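# Slowly pull the cabinet's bottom drawer fully open

## Task

Pull the lowest drawer of the cabinet out to its fully open position. It counts as failed immediately if the drawer is yanked with great force, travels quickly, reaches its closed or open stop at anything faster than a very slow creep, the cabinet shifts or tilts beyond a slight amount, any arm part other than the fingers strikes the drawer, or any robot part strikes the cabinet.

## Robot and tools

Robot: two arms, left_arm (base near y = +0.456 m) and right_arm (base near y = -0.467 m), each ending in a five-fingered hand. right_arm has a right hand; left_arm has its mirror image. The scene frame has its origin at table height midway between the bases, +z up, +x out over the table, left_arm on +y. Positions, orientations and velocities each arm reports are in that arm's own base frame; fixed cameras and the table use the scene frame. Seven reference images can be seen with show_instructions (no arguments).

Hand point: a point 0.15 m out from the wrist flange along the fingers and 0.05 m in front of the palm. Its +z runs along straight fingers (which extend 0.06-0.07 m past it), +y points out of the palm, +x runs across the palm away from the thumb on the right hand and toward the thumb on the left hand. A wrist bracket on the little-finger side can strike things, and with fingers level the wrist may hang well below the hand point.

Row layout (28 numbers, each in [-1, 1], always both arms): left dx, dy, dz, rx, ry, rz; left little, ring, middle, index, thumb_bend, thumb_turn; left force_limit, speed; then the same fourteen for the right arm. The six pose numbers are an offset, not a pose: they are measured from that arm's Hand target at the start of the action, along that Hand target's own axes. 1.0 equals 0.6 m of travel or 180 degrees; rx, ry, rz form a single rotation vector. All zeros re-requests the current Hand target. Finger numbers are absolute targets: -1 open/straight, +1 curled; thumb_turn -1 beside the palm, +1 opposite the fingers. force_limit maps -1..+1 to about 0..10 N at the fingertip (0..15 N for the two thumb motors); speed rises from near zero at -1 to full at +0.48 and above. To keep a hand unchanged, resend its last commanded eight numbers (or, before any command, its hand_measured six plus hand_force_limit and hand_speed).

execute_actions: actions is a list of actions; each action is a table of 1 to 15 rows, one per 1/30 s step, and a short table repeats its last row to fill 15 steps. Every row in an action is an offset from the same start pose, but each new action starts from the updated Hand target, so repeating an offset adds more motion. cameras picks images by name (cam_high, cam_low, cam_left_wrist, cam_right_wrist, or ["all"]); an empty actions list returns all images by default.

move: target is one 28-number row or a list of up to 15 rows; each arm's six offsets are again counted from its current Hand target (not from the previous row), scaled as above. speed is the path's top speed in m/s (0.002 to 3.6, default 0.25; turning limited to twice that in rad/s), one value or one per target. blend in metres rounds corners in a list (0 means stop at each). stop_force in newtons (3 to 120, one value for both arms) ends an arm's path when its wrist sensor feels that much resistance; the arm then backs off slightly but keeps some press. Do not use it for turning moves or to leave a contact. zero (with stop_force) re-zeros the sensor before the move by default. blocking=false returns early and cannot be combined with stop_force. Paths are straight, all arms finish together, last 0.5 to 10 s, and do not avoid obstacles. The result adds a move: line such as done, off_target, moving, held or fault, plus limits flags (paced = pose clipped, held = steps withheld).

wait: seconds from 0 to 10; arms hold their last command. stop: brakes a running move. zoom_image: camera plus region [x0, y0, x1, y1] in image pixels, at most 504 on a side, from the newest images. zero_wrist_force: arm is left_arm or right_arm; subtracts the current reading from later ones. finished_scene: ends the scene irreversibly (scene 1, optional).

Results: Hand target is the last commanded pose after clipping; the actual hand point often rests a bit short, so send the missing distance as an extra offset if needed. end_effector_position in metres, quaternions wxyz, velocities in m/s and rad/s. hand_measured, hand_stopped_by (moving, target, force, stalled, fault) and hand_load_n list the six motors in row order. Wrist force and Wrist torque are along the hand point's own axes, with a third line showing the peak since the last report. Joint torques include the arm's weight.

Cautions: orientation commands are clipped to 32 degrees from the measured orientation each step. An arm halts for 10 s if a joint's contact torque hits its limit (wrist joints 24.3 N m) or outside force reaches roughly 150 N; the arm is stiff, so aiming even slightly beyond a firm surface can fault it. Overheating motors (85 °C) also brake an arm. A clearance check keeps the arms apart but not perfectly; contact between them can fail the task. For the drawer: approach the handle slowly, grip or hook it with the fingers only, keep wrist and arm clear of drawer and cabinet, and pull at a very low speed, easing off further near the end of travel so it never bumps the stop; do not drag or tip the cabinet.

Each tool is called after "Call:" as name(argument=value, ...), one argument or row to a line, values as JSON.

Reference images:

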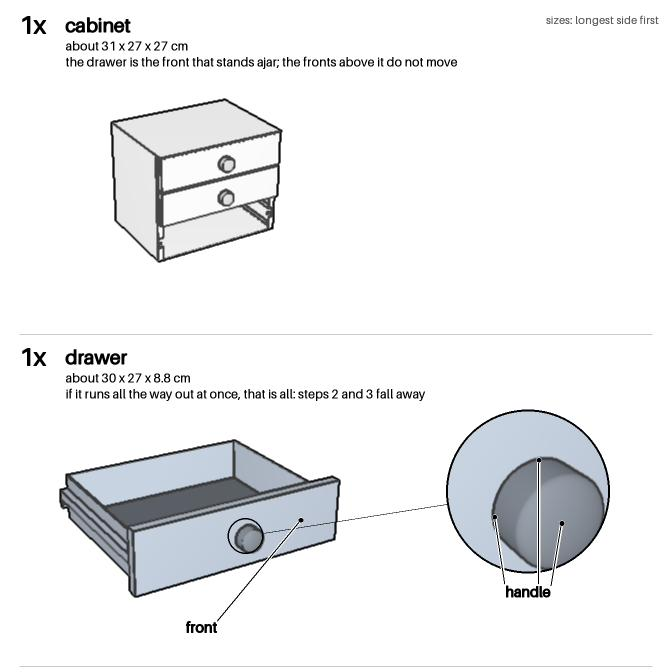

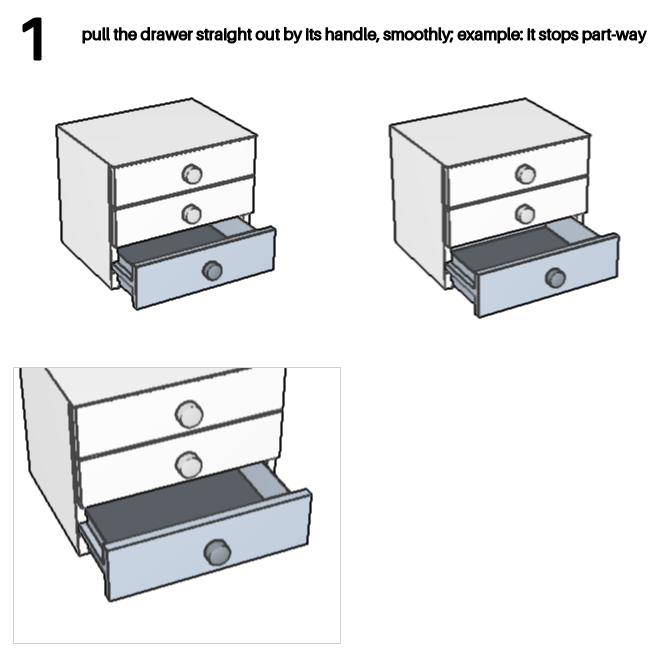

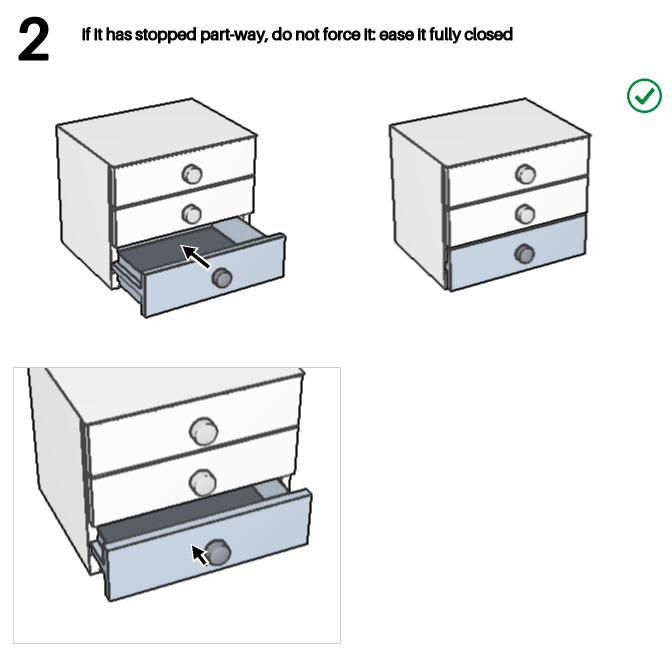

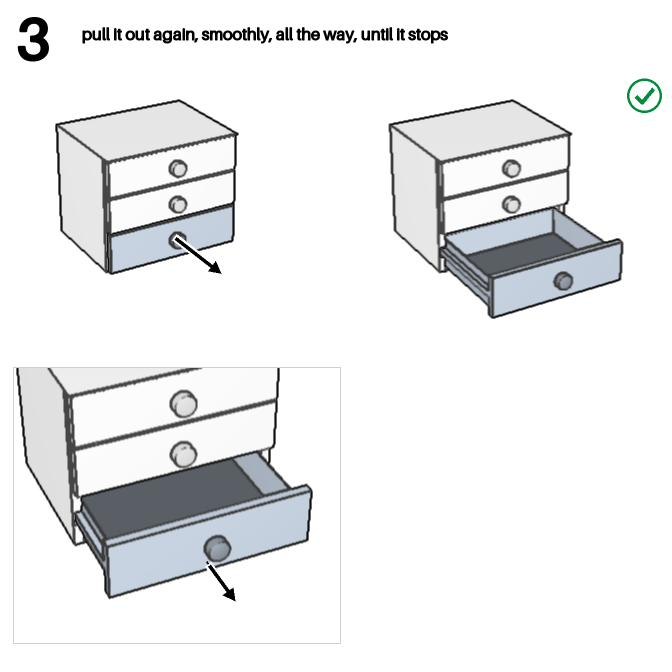

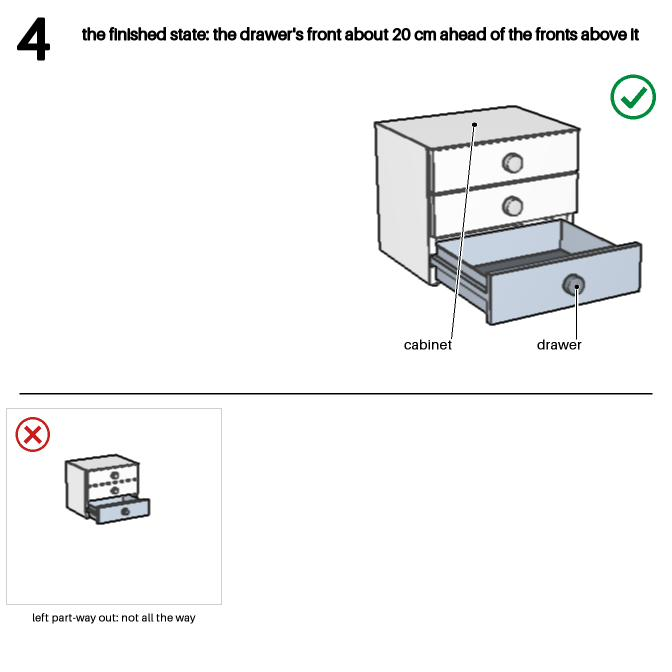

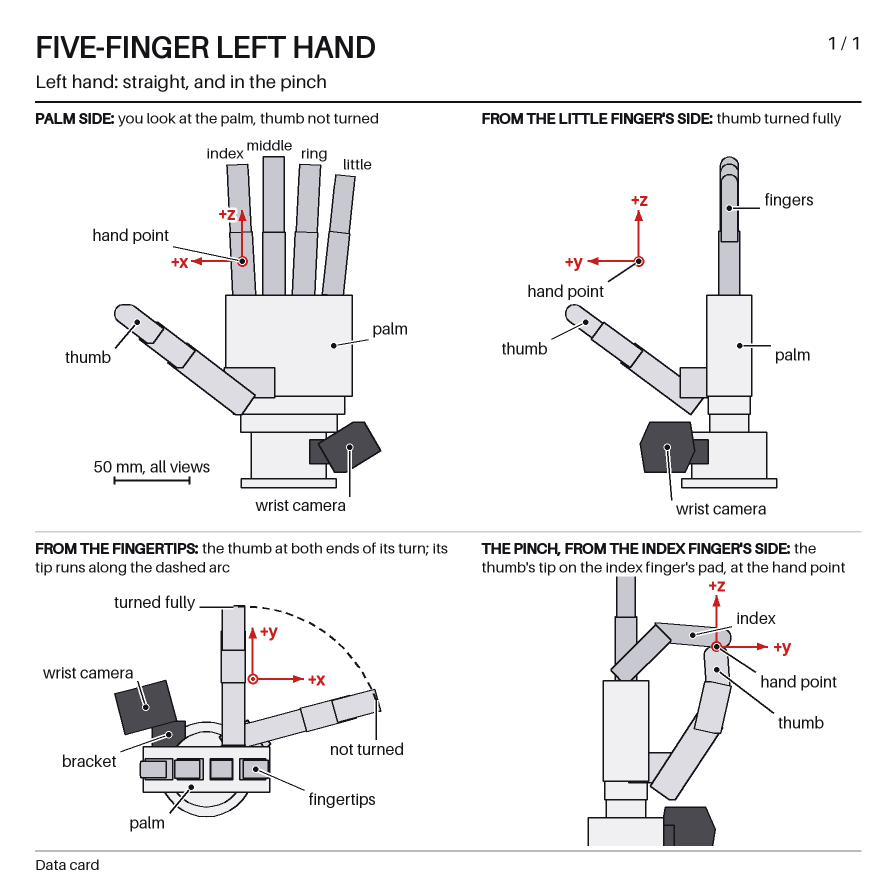

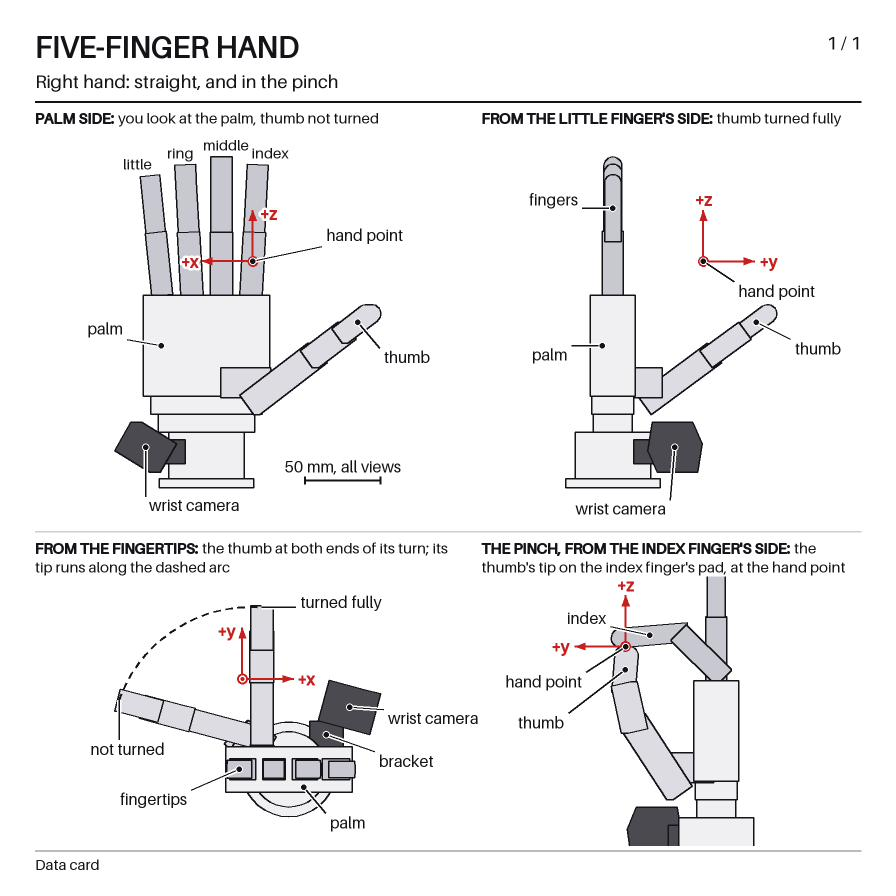

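## Session

Call:
execute_actions(
  actions=[],
)

Scene clock: 0.00 s.
left_arm: end_effector_position=(+0.7573, -0.1983, +0.3984) hand_measured=(-1.000, -1.000, -1.000, -1.000, -1.000, -1.000) hand_load_n=(+0.0, +0.0, +0.0, +0.0, +0.0, +0.0) hand_stopped_by=(target, target, target, target, target, target) hand_force_limit=0.00 hand_speed=-0.80 end_effector_quat_wxyz=(+0.540, +0.797, -0.084, +0.258) | right_arm: end_effector_position=(+0.2301, +0.6572, +0.2503) hand_measured=(-1.000, -1.000, -1.000, -1.000, -1.000, -1.000) hand_load_n=(+0.0, +0.0, +0.0, +0.0, +0.0, +0.0) hand_stopped_by=(target, target, target, target, target, target) hand_force_limit=0.00 hand_speed=-0.80 end_effector_quat_wxyz=(+0.110, -0.090, +0.989, +0.028)
Joint positions: left_arm=[3.41 -2.647 -0.33 1.644 -0.296 1.873] | right_arm=[1.076 -0.828 0.761 1.468 1.724 -0.689]
Joint velocities: within noise
Joint torques (N m): no reading
Motor temperatures (°C): left_arm=[29 26 32 35 37 36] | right_arm=[32 26 28 36 30 36]
Wrist force (N): no reading
Wrist torque (N m): no reading
Wrist force, peak (N): no reading
Hand target: left_arm +0.7573, -0.1983, +0.3984; +0.540, +0.797, -0.084, +0.258 | right_arm +0.2301, +0.6572, +0.2503; +0.110, -0.090, +0.989, +0.028

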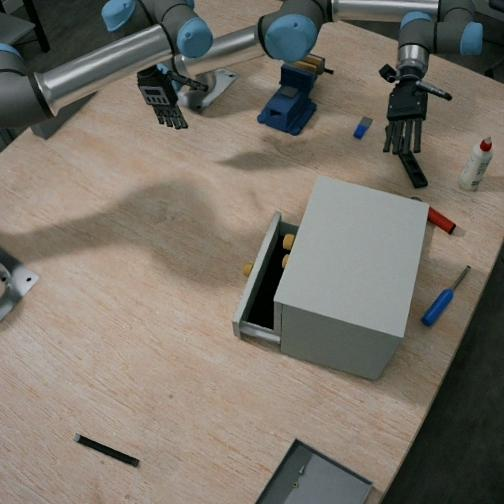

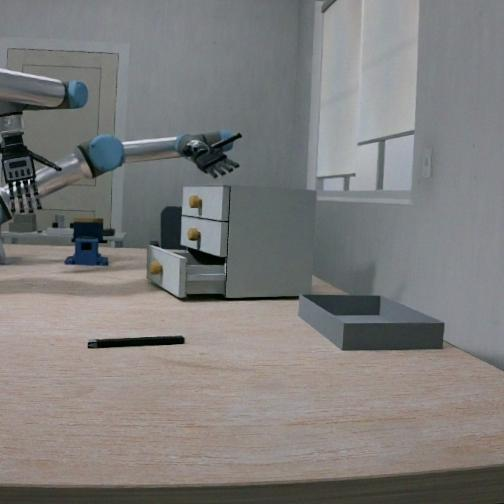

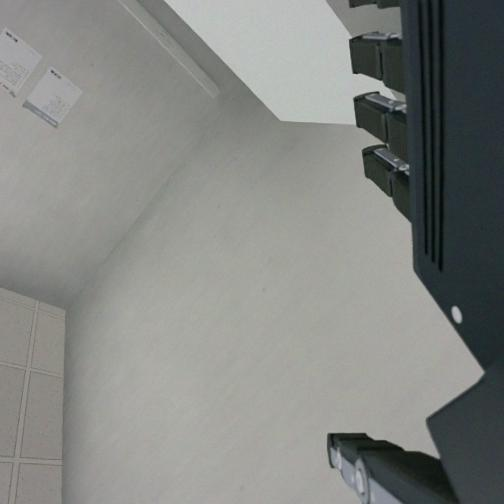

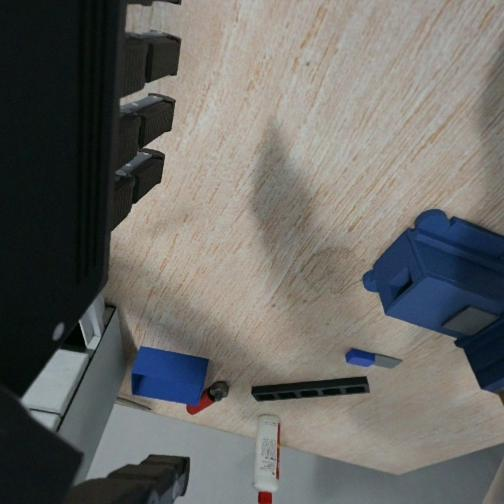

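Call:
zoom_image(
  camera="cam_high",
  region=[200, 160, 460, 400],
)

Call:
zoom_image(
  camera="cam_low",
  region=[130, 120, 340, 330],
)

Call:
zoom_image(
  camera="cam_right_wrist",
  region=[0, 250, 250, 500],
)

Scaled by 1.938.

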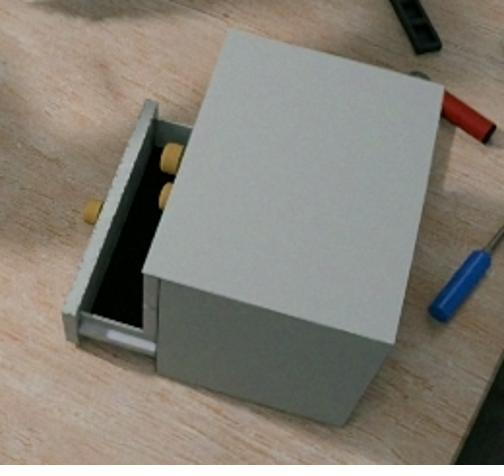

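Scaled by 2.400.

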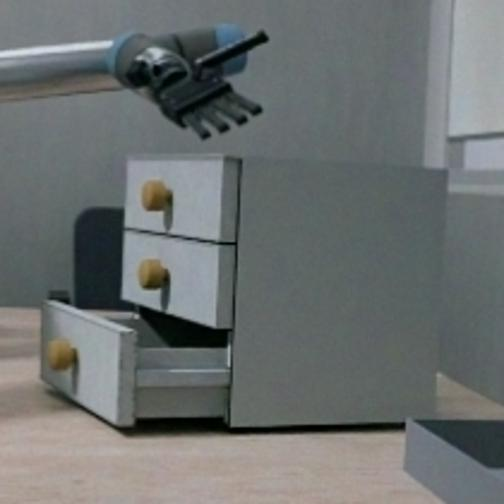

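Scaled by 2.016.

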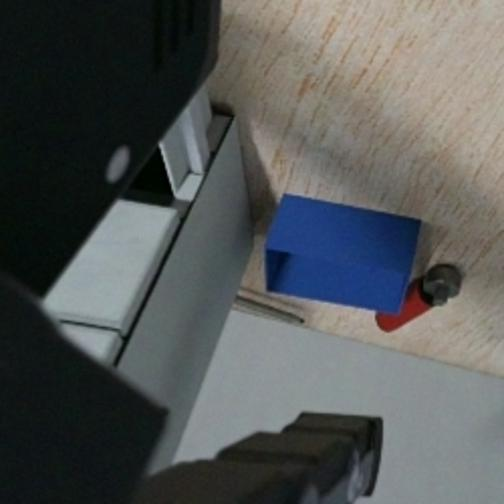

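Call:
move(
  target=[0,0,0,0,0,0,-1,-1,-1,-1,-1,-1,0,-0.8,-0.3688,-0.4707,0.1185,0.1189,-0.1188,-0.5153,-0.5,-0.5,-0.5,-0.5,-1,-1,0,-0.2],
  speed=0.4,
  cameras=["all"],
)

Scene clock: 115.50 s.
left_arm: end_effector_position=(+0.7573, -0.1983, +0.3984) hand_measured=(-1.000, -1.000, -1.000, -1.000, -1.000, -1.000) hand_load_n=(+0.0, +0.0, +0.0, +0.0, +0.0, +0.0) hand_stopped_by=(target, target, target, target, target, target) hand_force_limit=0.00 hand_speed=-0.80 end_effector_quat_wxyz=(+0.540, +0.797, -0.084, +0.258) | right_arm: end_effector_position=(+0.5095, +0.4231, +0.2206) hand_measured=(-0.500, -0.500, -0.500, -0.500, -1.000, -1.000) hand_load_n=(+0.0, +0.0, +0.0, +0.0, +0.0, -0.5) hand_stopped_by=(target, target, target, target, target, target) hand_force_limit=0.00 hand_speed=-0.20 end_effector_quat_wxyz=(-0.270, +0.744, -0.574, +0.209) end_effector_velocity=(+0.000, +0.000, +0.000) end_effector_angular_velocity=(-0.004, -0.001, +0.005)
Joint positions: left_arm=[3.41 -2.647 -0.33 1.644 -0.296 1.873] | right_arm=[0.484 -1.042 1.08 0.847 1.717 -2.966]
Joint velocities: left_arm=[within noise] | right_arm=[0 0 0 0 0 -0.006]
Joint torques (N m): left_arm=[-0.42 50.32 18.26 -2.29 1.41 0] | right_arm=[0.35 -42.9 -27.41 0.87 -0.46 -1.69]
Wrist force (N): left_arm=[-0.1 -0.2 0.0] | right_arm=[-0.3 -0.5 -0.9]
Wrist torque (N m): left_arm=[-0.02 0.01 0.00] | right_arm=[-0.04 0.12 -0.01]
Wrist force, peak (N): left_arm=[0.1 -0.5 0.0] | right_arm=[0.8 0.8 -0.3]
Hand target: left_arm +0.7573, -0.1983, +0.3984; +0.540, +0.797, -0.084, +0.258 | right_arm +0.5096, +0.4231, +0.2206; -0.271, +0.744, -0.574, +0.209
Off the commanded pose: left_arm 0.000 m, 0 deg | right_arm 0.000 m, 0 deg.
move: done
camera_calibration:
cam_right_wrist: T_world_to_cam=[[-0.611484, -0.430929, -0.663617, 0.645903], [-0.712374, 0.664865, 0.224671, 0.0357246], [0.344399, 0.610127, -0.713537, -0.16174], [0, 0, 0, 1]] pos_world=[0.476112, 0.353268, 0.305199]

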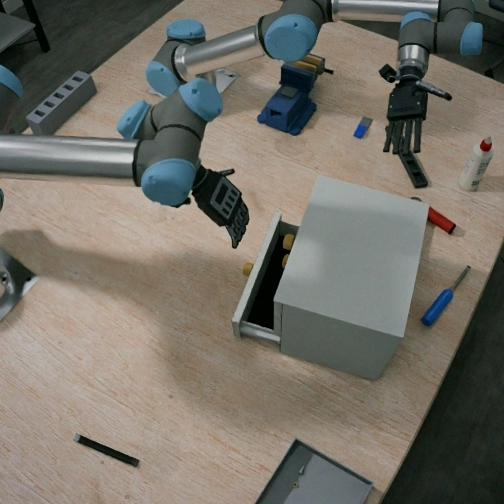

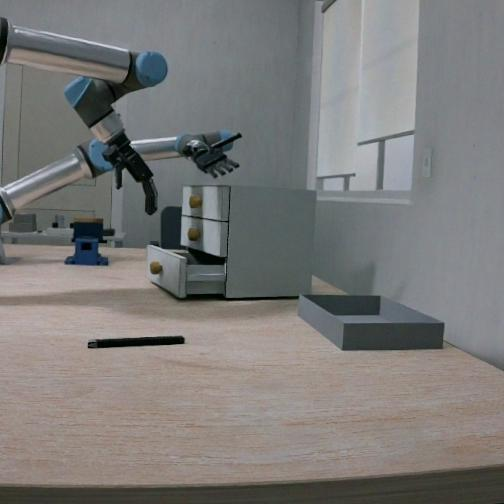

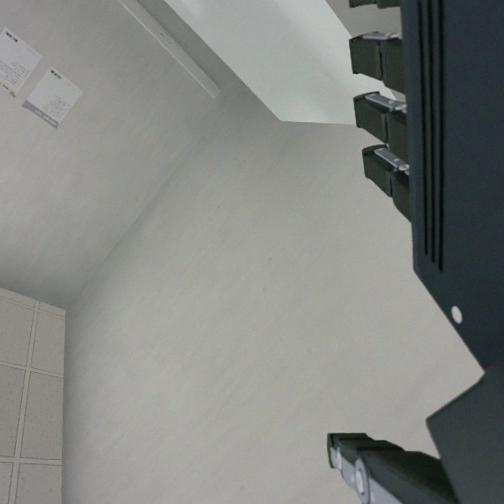

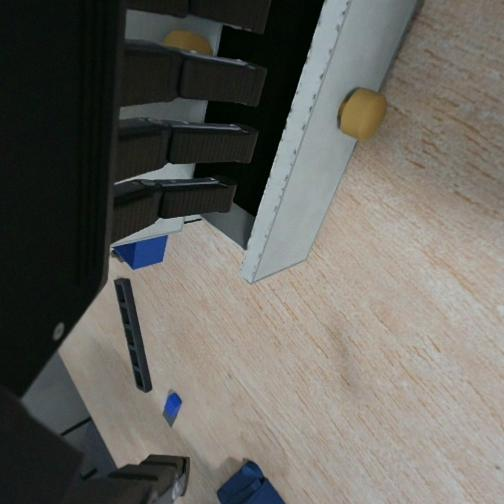

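Call:
zoom_image(
  camera="cam_high",
  region=[160, 140, 340, 350],
)

Call:
zoom_image(
  camera="cam_low",
  region=[90, 120, 250, 310],
)

Scaled by 2.400.

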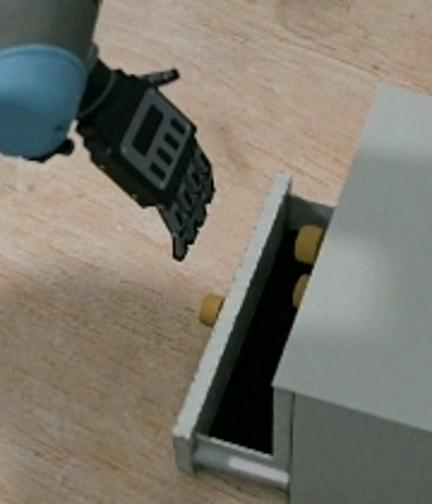

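Scaled by 2.653.

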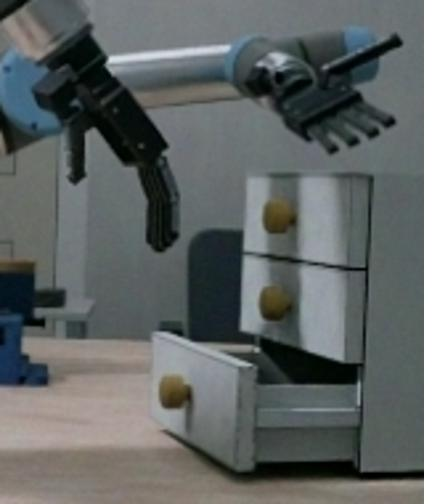

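Call:
move(
  target=[0,0,0,0,0,0,-1,-1,-1,-1,-1,-1,0,-0.8,0,-0.044,0.1238,0,0,0,-0.5,-0.5,-0.5,-0.5,-1,-1,0,-0.2],
  speed=0.15,
  cameras=["cam_high","cam_low","cam_right_wrist"],
)

Call:
zoom_image(
  camera="cam_high",
  region=[160, 140, 340, 350],
)

Call:
zoom_image(
  camera="cam_low",
  region=[110, 140, 250, 310],
)

Scene clock: 137.07 s.
left_arm: end_effector_position=(+0.7573, -0.1983, +0.3984) hand_measured=(-1.000, -1.000, -1.000, -1.000, -1.000, -1.000) hand_load_n=(+0.0, +0.0, +0.0, +0.0, +0.0, +0.0) hand_stopped_by=(target, target, target, target, target, target) hand_force_limit=0.00 hand_speed=-0.80 end_effector_quat_wxyz=(+0.540, +0.797, -0.084, +0.258) | right_arm: end_effector_position=(+0.5753, +0.4402, +0.1807) hand_measured=(-0.500, -0.500, -0.500, -0.500, -1.000, -1.000) hand_load_n=(+0.0, +0.0, +0.0, +0.0, -0.5, -0.5) hand_stopped_by=(target, target, target, target, target, target) hand_force_limit=0.00 hand_speed=-0.20 end_effector_quat_wxyz=(-0.270, +0.744, -0.574, +0.209)
Joint positions: left_arm=[3.41 -2.647 -0.33 1.644 -0.296 1.873] | right_arm=[0.458 -0.86 0.887 0.857 1.701 -2.986]
Joint torques (N m): left_arm=[-0.61 50.25 18.87 -2.01 1.34 0.36] | right_arm=[13.74 -44.05 -27.21 -1.1 2.22 0.85]
Wrist force (N): left_arm=[-0.1 -0.1 0.0] | right_arm=[-0.7 0.1 -1.0]
Wrist torque (N m): left_arm=[-0.01 0.02 0.00] | right_arm=[0.08 0.20 0.02]
Wrist force, peak (N): left_arm=[0.1 -0.4 -0.3] | right_arm=[-0.5 0.1 -2.1]
Hand target: left_arm +0.7573, -0.1983, +0.3984; +0.540, +0.797, -0.084, +0.258 | right_arm +0.5754, +0.4403, +0.1807; -0.271, +0.744, -0.574, +0.209
Off the commanded pose: left_arm 0.000 m, 0 deg | right_arm 0.000 m, 0 deg.
move: done
camera_calibration:
cam_right_wrist: T_world_to_cam=[[-0.611506, -0.430924, -0.663599, 0.666969], [-0.712407, 0.664791, 0.224785, 0.080232], [0.34429, 0.610211, -0.713518, -0.223353], [0, 0, 0, 1]] pos_world=[0.541912, 0.370368, 0.265199]
Images, in order (width x height): cam_high 504x504, cam_low 504x504, cam_right_wrist 504x504.

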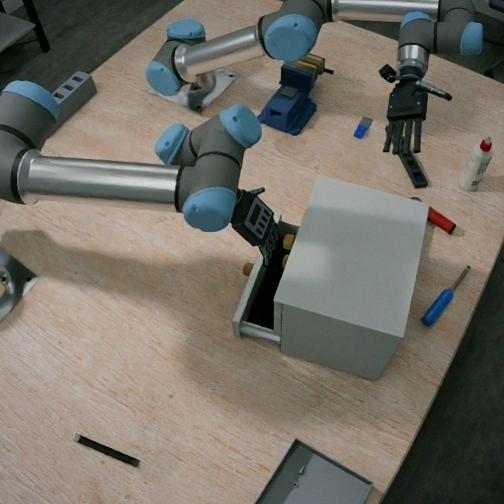

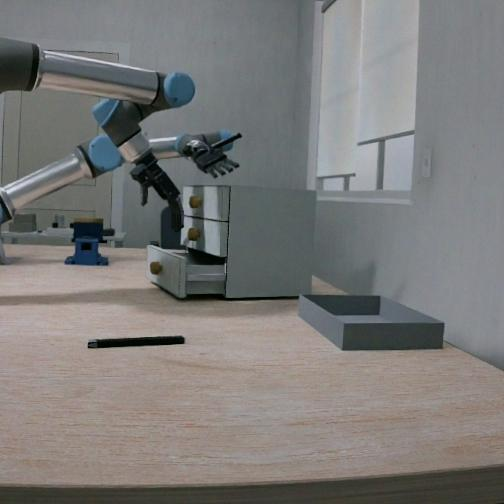

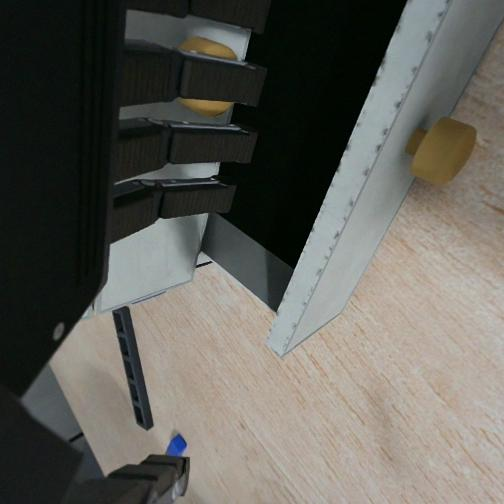

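Scaled by 2.400.

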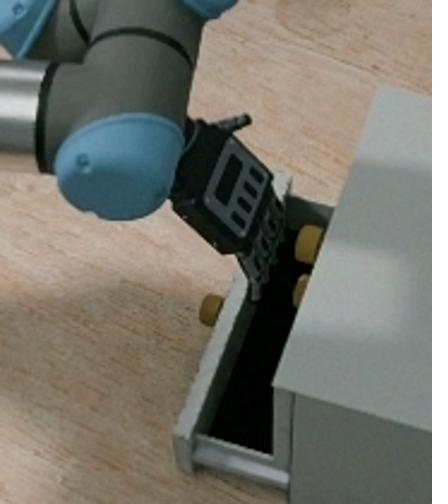

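Scaled by 2.965.

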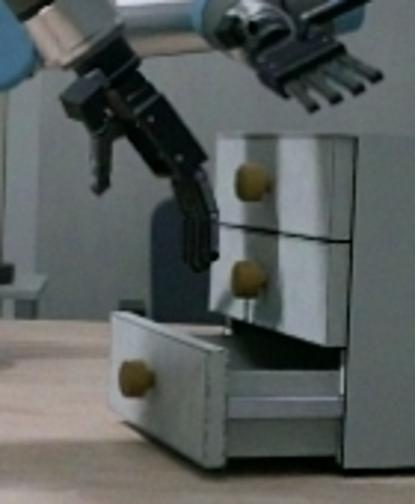

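Call:
move(
  target=[0,0,0,0,0,0,-1,-1,-1,-1,-1,-1,0,-0.8,0,0.1072,0.1277,0,0,0,-0.5,-0.5,-0.5,-0.5,-1,-1,0,-0.2],
  speed=0.08,
  stop_force=6,
  cameras=["cam_high","cam_low","cam_right_wrist"],
)

Call:
zoom_image(
  camera="cam_low",
  region=[110, 140, 250, 310],
)

Scene clock: 149.90 s.
left_arm: end_effector_position=(+0.7573, -0.1983, +0.3984) hand_measured=(-1.000, -1.000, -1.000, -1.000, -1.000, -1.000) hand_load_n=(+0.0, +0.0, +0.0, +0.0, +0.0, +0.0) hand_stopped_by=(target, target, target, target, target, target) hand_force_limit=0.00 hand_speed=-0.80 end_effector_quat_wxyz=(+0.540, +0.797, -0.084, +0.258) | right_arm: end_effector_position=(+0.5753, +0.4403, +0.0806) hand_measured=(-0.500, -0.500, -0.500, -0.500, -1.000, -1.000) hand_load_n=(+0.0, +0.0, +0.0, +0.0, +0.0, +0.0) hand_stopped_by=(target, target, target, target, target, target) hand_force_limit=0.00 hand_speed=-0.20 end_effector_quat_wxyz=(-0.271, +0.744, -0.574, +0.209)
Joint positions: left_arm=[3.41 -2.647 -0.33 1.644 -0.296 1.873] | right_arm=[0.458 -0.821 1.076 0.628 1.701 -2.986]
Joint torques (N m): left_arm=[0.37 50.34 18.63 -2.02 1.57 0.11] | right_arm=[-11.6 -66.49 -25.49 -1.24 -1.56 -1.25]
Wrist force (N): left_arm=[0.1 -0.2 -0.1] | right_arm=[-0.7 -0.1 -0.7]
Wrist torque (N m): left_arm=[-0.01 -0.02 0.02] | right_arm=[0.02 0.16 0.00]
Wrist force, peak (N): left_arm=[0.0 -0.3 -0.4] | right_arm=[-0.7 -0.6 -1.7]
Hand target: left_arm +0.7573, -0.1983, +0.3984; +0.540, +0.797, -0.084, +0.258 | right_arm +0.5753, +0.4403, +0.0806; -0.271, +0.744, -0.574, +0.209
Off the commanded pose: left_arm 0.000 m, 0 deg | right_arm 0.000 m, 0 deg.
move: done
camera_calibration:
cam_right_wrist: T_world_to_cam=[[-0.611416, -0.431009, -0.663628, 0.600634], [-0.712485, 0.664736, 0.224701, 0.102814], [0.344289, 0.61021, -0.713518, -0.294871], [0, 0, 0, 1]] pos_world=[0.542012, 0.370468, 0.165099]
Images, in order (width x height): cam_high 504x504, cam_low 504x504, cam_right_wrist 504x504.

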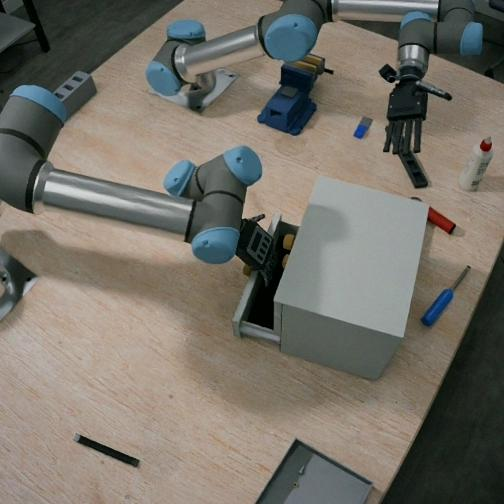

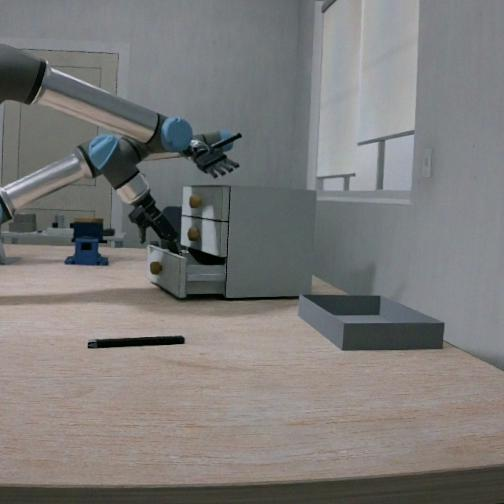

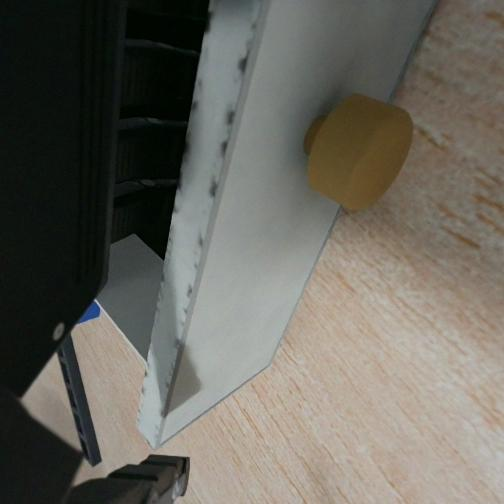

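Scaled by 2.965.

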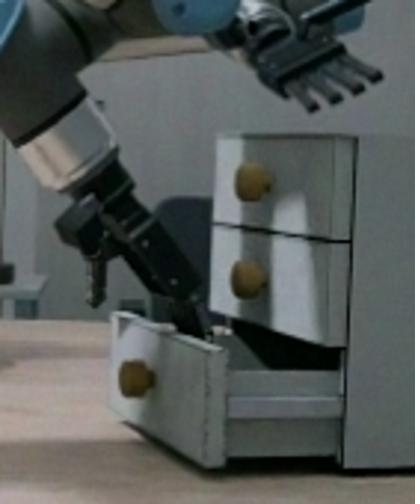

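Call:
move(
  target=[0,0,0,0,0,0,-1,-1,-1,-1,-1,-1,0,-0.8,0,0.1787,-0.15,0,0,0,-0.5,-0.5,-0.5,-0.5,-1,-1,0,-0.2],
  speed=0.02,
  stop_force=10,
  cameras=["cam_high","cam_low","cam_right_wrist"],
)

Scene clock: 159.13 s.
left_arm: end_effector_position=(+0.7573, -0.1983, +0.3984) hand_measured=(-1.000, -1.000, -1.000, -1.000, -1.000, -1.000) hand_load_n=(+0.0, +0.0, +0.0, +0.0, +0.0, +0.0) hand_stopped_by=(target, target, target, target, target, target) hand_force_limit=0.00 hand_speed=-0.80 end_effector_quat_wxyz=(+0.540, +0.797, -0.084, +0.258) | right_arm: end_effector_position=(+0.5470, +0.4329, +0.0806) hand_measured=(-0.500, -0.500, -0.500, -0.500, -1.000, -1.000) hand_load_n=(+0.0, +0.0, +0.0, +2.0, +0.0, +0.0) hand_stopped_by=(target, target, target, target, target, target) hand_force_limit=0.00 hand_speed=-0.20 end_effector_quat_wxyz=(-0.271, +0.744, -0.574, +0.209)
Joint positions: left_arm=[3.41 -2.647 -0.33 1.644 -0.296 1.873] | right_arm=[0.469 -0.888 1.194 0.578 1.707 -2.978]
Joint torques (N m): left_arm=[0.42 50.87 20.06 -2.21 1.67 0.11] | right_arm=[-11.05 -32.66 -6.32 0.12 -1.56 -1.73]
Wrist force (N): left_arm=[-0.3 -0.1 -0.2] | right_arm=[-1.2 -6.1 -1.1]
Wrist torque (N m): left_arm=[-0.01 0.04 -0.02] | right_arm=[-0.06 0.18 -0.15]
Wrist force, peak (N): left_arm=[-0.2 -0.4 -0.3] | right_arm=[-1.7 -18.2 7.9]
Hand target: left_arm +0.7573, -0.1983, +0.3984; +0.540, +0.797, -0.084, +0.258 | right_arm +0.5470, +0.4329, +0.0806; -0.271, +0.744, -0.574, +0.209 (not the last commanded pose)
Off the commanded pose: left_arm 0.000 m, 0 deg | right_arm 0.111 m, 0 deg.
move: contact (right_arm)
camera_calibration:
cam_right_wrist: T_world_to_cam=[[-0.611372, -0.430932, -0.663719, 0.580172], [-0.712469, 0.664766, 0.224665, 0.0875342], [0.344402, 0.610233, -0.713445, -0.28062], [0, 0, 0, 1]] pos_world=[0.513712, 0.363068, 0.165199]
Images, in order (width x height): cam_high 504x504, cam_low 504x504, cam_right_wrist 504x504.

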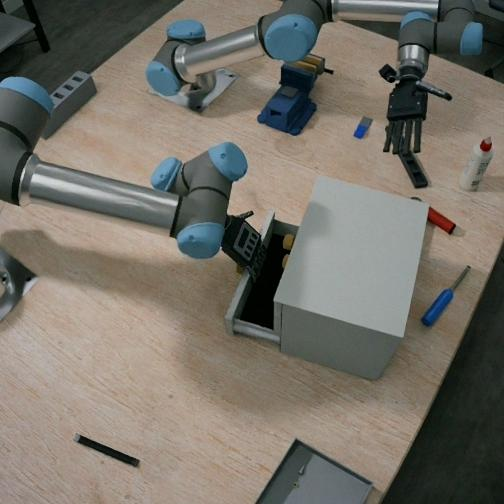

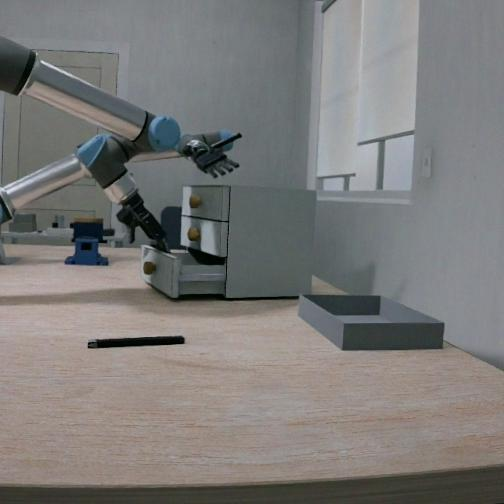

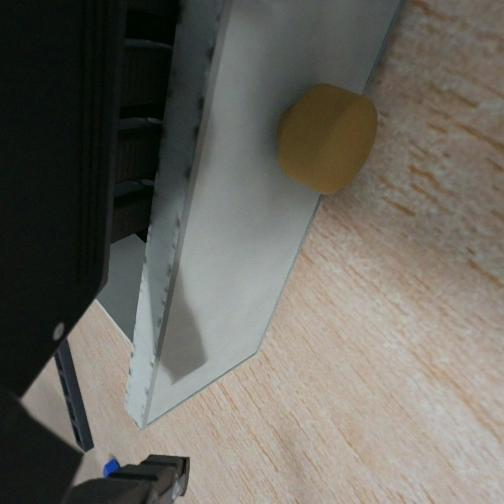

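Call:
move(
  target=[0,0,0,0,0,0,-1,-1,-1,-1,-1,-1,0,-0.8,0,0.0383,-0.0322,0,0,0,-0.5,-0.5,-0.5,-0.5,-1,-1,0,-0.2],
  speed=0.015,
  stop_force=10,
  cameras=["cam_high","cam_low","cam_right_wrist"],
)

Scene clock: 166.73 s.
left_arm: end_effector_position=(+0.7573, -0.1983, +0.3984) hand_measured=(-1.000, -1.000, -1.000, -1.000, -1.000, -1.000) hand_load_n=(+0.0, +0.0, +0.0, +0.0, +0.0, +0.0) hand_stopped_by=(target, target, target, target, target, target) hand_force_limit=0.00 hand_speed=-0.80 end_effector_quat_wxyz=(+0.540, +0.797, -0.084, +0.258) | right_arm: end_effector_position=(+0.5468, +0.4327, +0.0805) hand_measured=(-0.500, -0.500, -0.500, -0.500, -1.000, -1.000) hand_load_n=(+0.5, +0.0, +1.0, +3.0, +0.0, -0.5) hand_stopped_by=(target, target, target, target, target, target) hand_force_limit=0.00 hand_speed=-0.20 end_effector_quat_wxyz=(-0.270, +0.744, -0.574, +0.209)
Joint positions: left_arm=[3.41 -2.647 -0.33 1.644 -0.296 1.873] | right_arm=[0.469 -0.889 1.195 0.578 1.707 -2.978]
Joint torques (N m): left_arm=[-0.12 49.47 19.06 -2.14 1.71 0.27] | right_arm=[-5.29 -32.28 -12.25 1.58 -2 -1.9]
Wrist force (N): left_arm=[-0.1 -0.2 -0.2] | right_arm=[-0.6 -12.0 0.5]
Wrist torque (N m): left_arm=[-0.01 0.02 0.00] | right_arm=[-0.20 0.20 -0.24]
Wrist force, peak (N): left_arm=[0.3 -0.3 -0.2] | right_arm=[-3.6 -20.2 9.2]
Hand target: left_arm +0.7573, -0.1983, +0.3984; +0.540, +0.797, -0.084, +0.258 | right_arm +0.5468, +0.4327, +0.0805; -0.270, +0.744, -0.574, +0.209 (not the last commanded pose)
Off the commanded pose: left_arm 0.000 m, 0 deg | right_arm 0.030 m, 0 deg.
move: contact (right_arm)
camera_calibration:
cam_right_wrist: T_world_to_cam=[[-0.611522, -0.431069, -0.663491, 0.57986], [-0.712438, 0.664776, 0.224732, 0.0874678], [0.344198, 0.610125, -0.713635, -0.280361], [0, 0, 0, 1]] pos_world=[0.513412, 0.362868, 0.164999]
Images, in order (width x height): cam_high 504x504, cam_low 504x504, cam_right_wrist 504x504.

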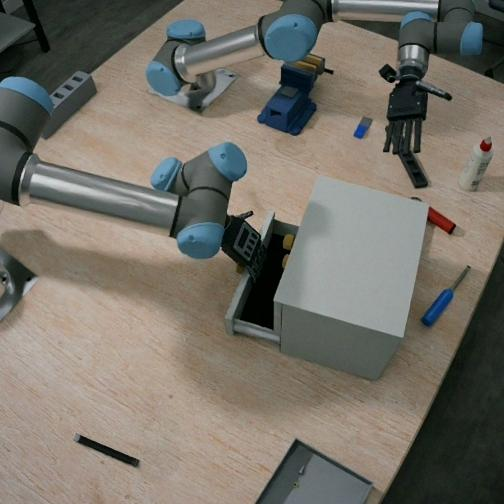

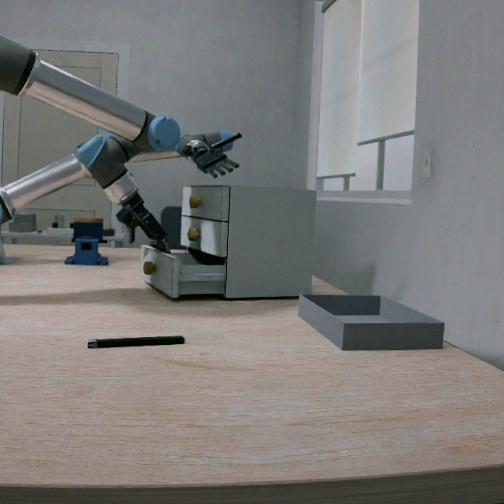

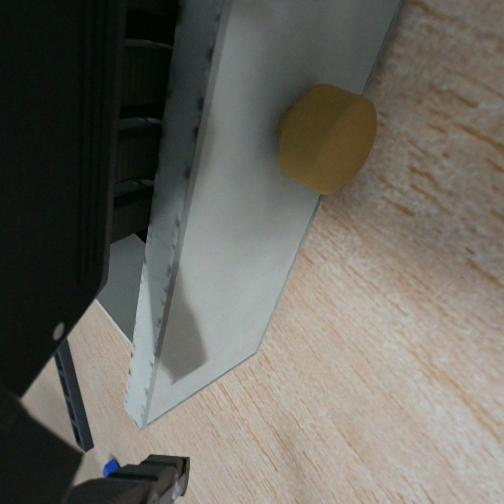

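Call:
move(
  target=[
    [0,0,0,0,0,0,-1,-1,-1,-1,-1,-1,0,-0.8,0,-0.0153,0.0129,0,0,0,-0.5,-0.5,-0.5,-0.5,-1,-1,0,-0.2],
    [0,0,0,0,0,0,-1,-1,-1,-1,-1,-1,0,-0.8,0,-0.1327,-0.1270,0,0,0,-0.5,-0.5,-0.5,-0.5,-1,-1,0,-0.2],
    [0,0,0,0,0,0,-1,-1,-1,-1,-1,-1,0,-0.8,0.0417,0.0588,-0.2877,0.0833,0,0,-1,-1,-1,-1,-1,-1,0,0],
  ],
  speed=[0.04,0.15,0.25],
  blend=[0,0.015,0],
  cameras=["cam_high","cam_low","cam_right_wrist"],
)

Call:
zoom_image(
  camera="cam_low",
  region=[90, 120, 290, 310],
)

Call:
zoom_image(
  camera="cam_high",
  region=[140, 160, 340, 350],
)

Scene clock: 207.90 s.
left_arm: end_effector_position=(+0.7573, -0.1983, +0.3984) hand_measured=(-1.000, -1.000, -1.000, -1.000, -1.000, -1.000) hand_load_n=(+0.0, +0.0, +0.0, +0.0, +0.0, +0.0) hand_stopped_by=(target, target, target, target, target, target) hand_force_limit=0.00 hand_speed=-0.80 end_effector_quat_wxyz=(+0.540, +0.797, -0.084, +0.258) | right_arm: end_effector_position=(+0.4197, +0.3736, +0.1901) hand_measured=(-1.000, -1.000, -1.000, -1.000, -1.000, -1.000) hand_load_n=(+0.0, +0.0, +0.0, +0.0, -0.5, +0.0) hand_stopped_by=(target, target, target, target, target, target) hand_force_limit=0.00 hand_speed=0.00 end_effector_quat_wxyz=(-0.365, +0.702, -0.542, +0.282)
Joint positions: left_arm=[3.41 -2.647 -0.33 1.644 -0.296 1.873] | right_arm=[0.513 -1.426 1.735 0.318 1.78 -2.993]
Joint torques (N m): left_arm=[0.79 49.76 18.38 -1.84 1.75 0.24] | right_arm=[-12.51 -41.63 -9.62 -1.47 1.99 0.89]
Wrist force (N): left_arm=[0.1 -0.1 -0.1] | right_arm=[-0.8 -0.4 -1.2]
Wrist torque (N m): left_arm=[-0.01 -0.01 0.01] | right_arm=[0.08 0.18 0.03]
Wrist force, peak (N): left_arm=[-0.1 -0.2 -0.4] | right_arm=[-0.5 -12.5 0.1]
Hand target: left_arm +0.7573, -0.1983, +0.3984; +0.540, +0.797, -0.084, +0.258 | right_arm +0.4197, +0.3736, +0.1901; -0.365, +0.702, -0.542, +0.282
Off the commanded pose: left_arm 0.000 m, 0 deg | right_arm 0.000 m, 0 deg.
move: done
camera_calibration:
cam_right_wrist: T_world_to_cam=[[-0.422247, -0.381612, -0.822241, 0.481678], [-0.751657, 0.654401, 0.0822845, 0.0589594], [0.506674, 0.652788, -0.56316, -0.235142], [0, 0, 0, 1]] pos_world=[0.366844, 0.298729, 0.258781]
Images, in order (width x height): cam_high 504x504, cam_low 504x504, cam_right_wrist 504x504.

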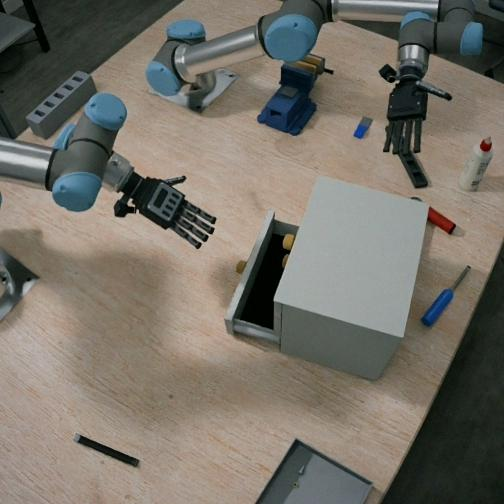

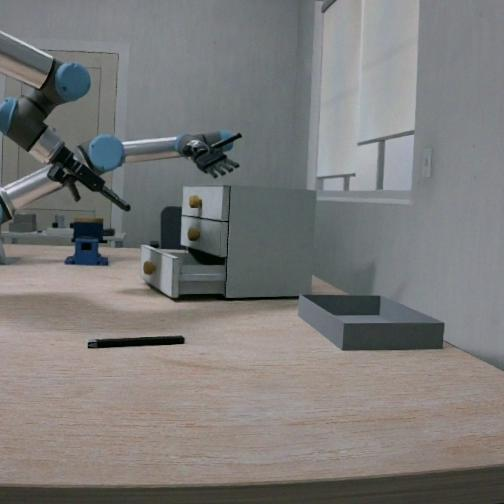

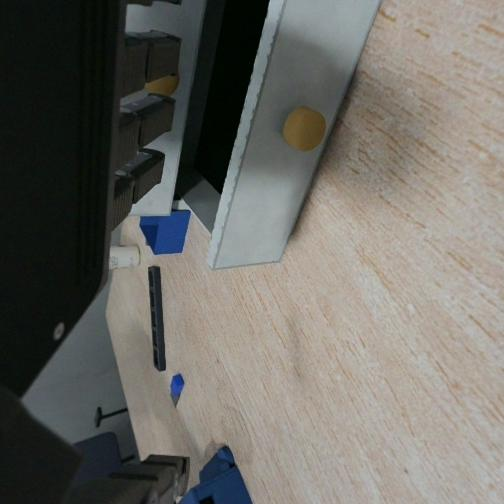

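Scaled by 2.520.

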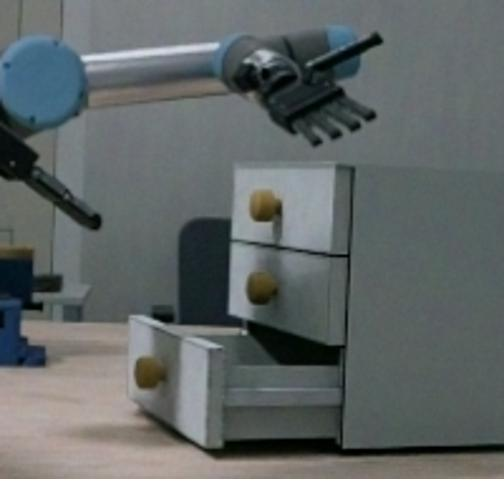

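Scaled by 2.520.

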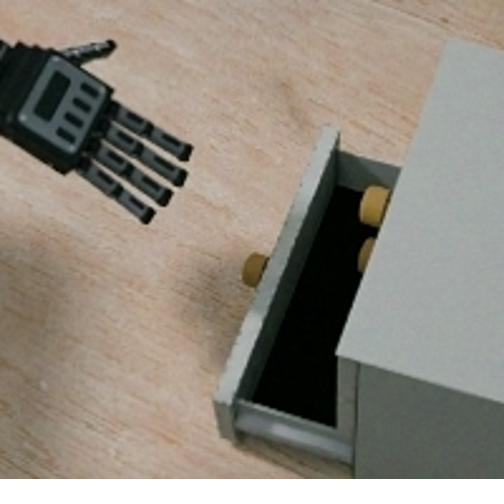

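Call:
move(
  target=[0,0,0,0,0,0,-1,-1,-1,-1,-1,-1,0,-0.8,0,0.1884,0.1319,0,0,0,-1,-1,-1,-1,-1,-1,0,0],
  speed=0.15,
  cameras=["cam_high","cam_low","cam_right_wrist"],
)

Call:
zoom_image(
  camera="cam_low",
  region=[90, 160, 240, 310],
)

Call:
zoom_image(
  camera="cam_high",
  region=[140, 180, 290, 330],
)

Scene clock: 214.47 s.
left_arm: end_effector_position=(+0.7573, -0.1983, +0.3984) hand_measured=(-1.000, -1.000, -1.000, -1.000, -1.000, -1.000) hand_load_n=(+0.0, +0.0, +0.0, +0.0, +0.0, +0.0) hand_stopped_by=(target, target, target, target, target, target) hand_force_limit=0.00 hand_speed=-0.80 end_effector_quat_wxyz=(+0.540, +0.797, -0.084, +0.258) | right_arm: end_effector_position=(+0.4196, +0.3735, +0.0521) hand_measured=(-1.000, -1.000, -1.000, -1.000, -1.000, -1.000) hand_load_n=(+0.0, +0.0, +0.0, +0.0, +0.0, -0.5) hand_stopped_by=(target, target, target, target, target, target) hand_force_limit=0.00 hand_speed=0.00 end_effector_quat_wxyz=(-0.365, +0.702, -0.542, +0.282)
Joint positions: left_arm=[3.41 -2.647 -0.33 1.644 -0.296 1.873] | right_arm=[0.512 -1.269 1.935 -0.039 1.78 -2.993]
Joint torques (N m): left_arm=[0.81 49.33 20.44 -2 1.94 0.02] | right_arm=[-5.66 -32.12 -15.74 -1.93 -1.68 -1.29]
Wrist force (N): left_arm=[-0.1 -0.2 -0.1] | right_arm=[-0.5 -0.5 -1.2]
Wrist torque (N m): left_arm=[-0.02 0.02 0.00] | right_arm=[0.04 0.14 0.05]
Wrist force, peak (N): left_arm=[0.2 -0.3 -0.1] | right_arm=[-0.5 -2.2 -2.1]
Hand target: left_arm +0.7573, -0.1983, +0.3984; +0.540, +0.797, -0.084, +0.258 | right_arm +0.4196, +0.3735, +0.0521; -0.365, +0.702, -0.542, +0.282
Off the commanded pose: left_arm 0.000 m, 0 deg | right_arm 0.000 m, 0 deg.
move: done
camera_calibration:
cam_right_wrist: T_world_to_cam=[[-0.422432, -0.381586, -0.822158, 0.368222], [-0.751622, 0.65442, 0.0824563, 0.0703226], [0.506572, 0.652784, -0.563257, -0.31257], [0, 0, 0, 1]] pos_world=[0.366744, 0.298529, 0.120881]
Images, in order (width x height): cam_high 504x504, cam_low 504x504, cam_right_wrist 504x504.

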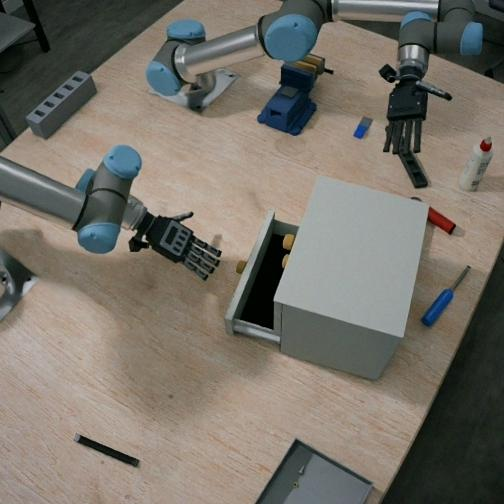

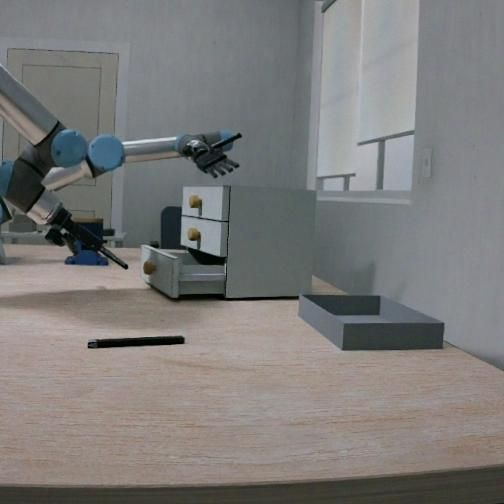

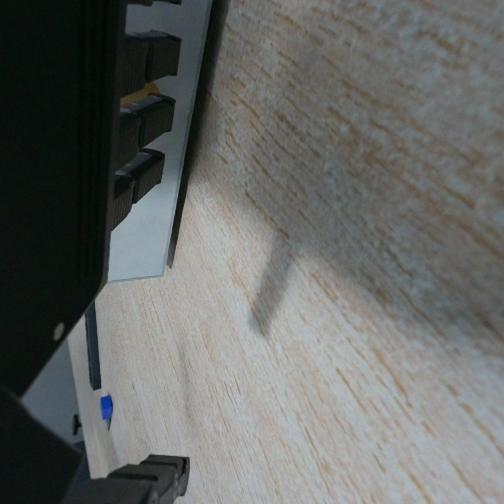

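Scaled by 3.360.

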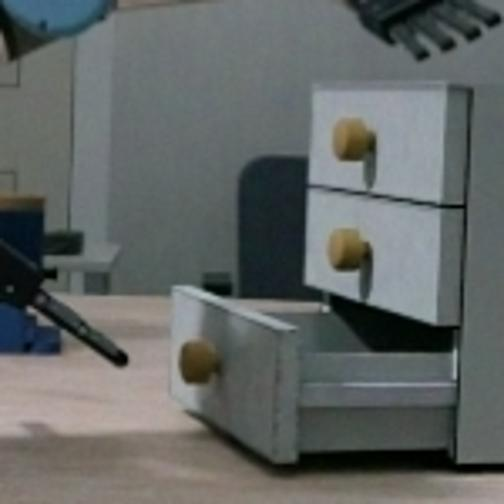

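Scaled by 3.360.

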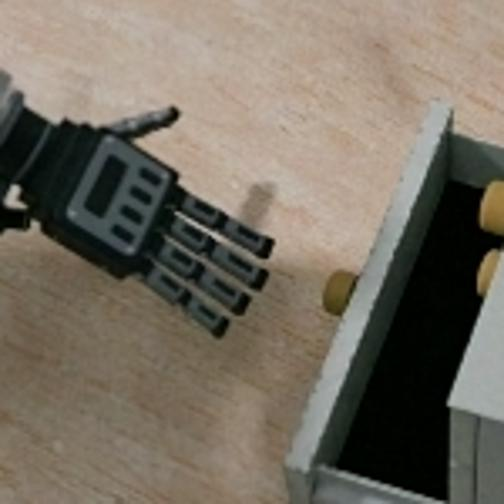

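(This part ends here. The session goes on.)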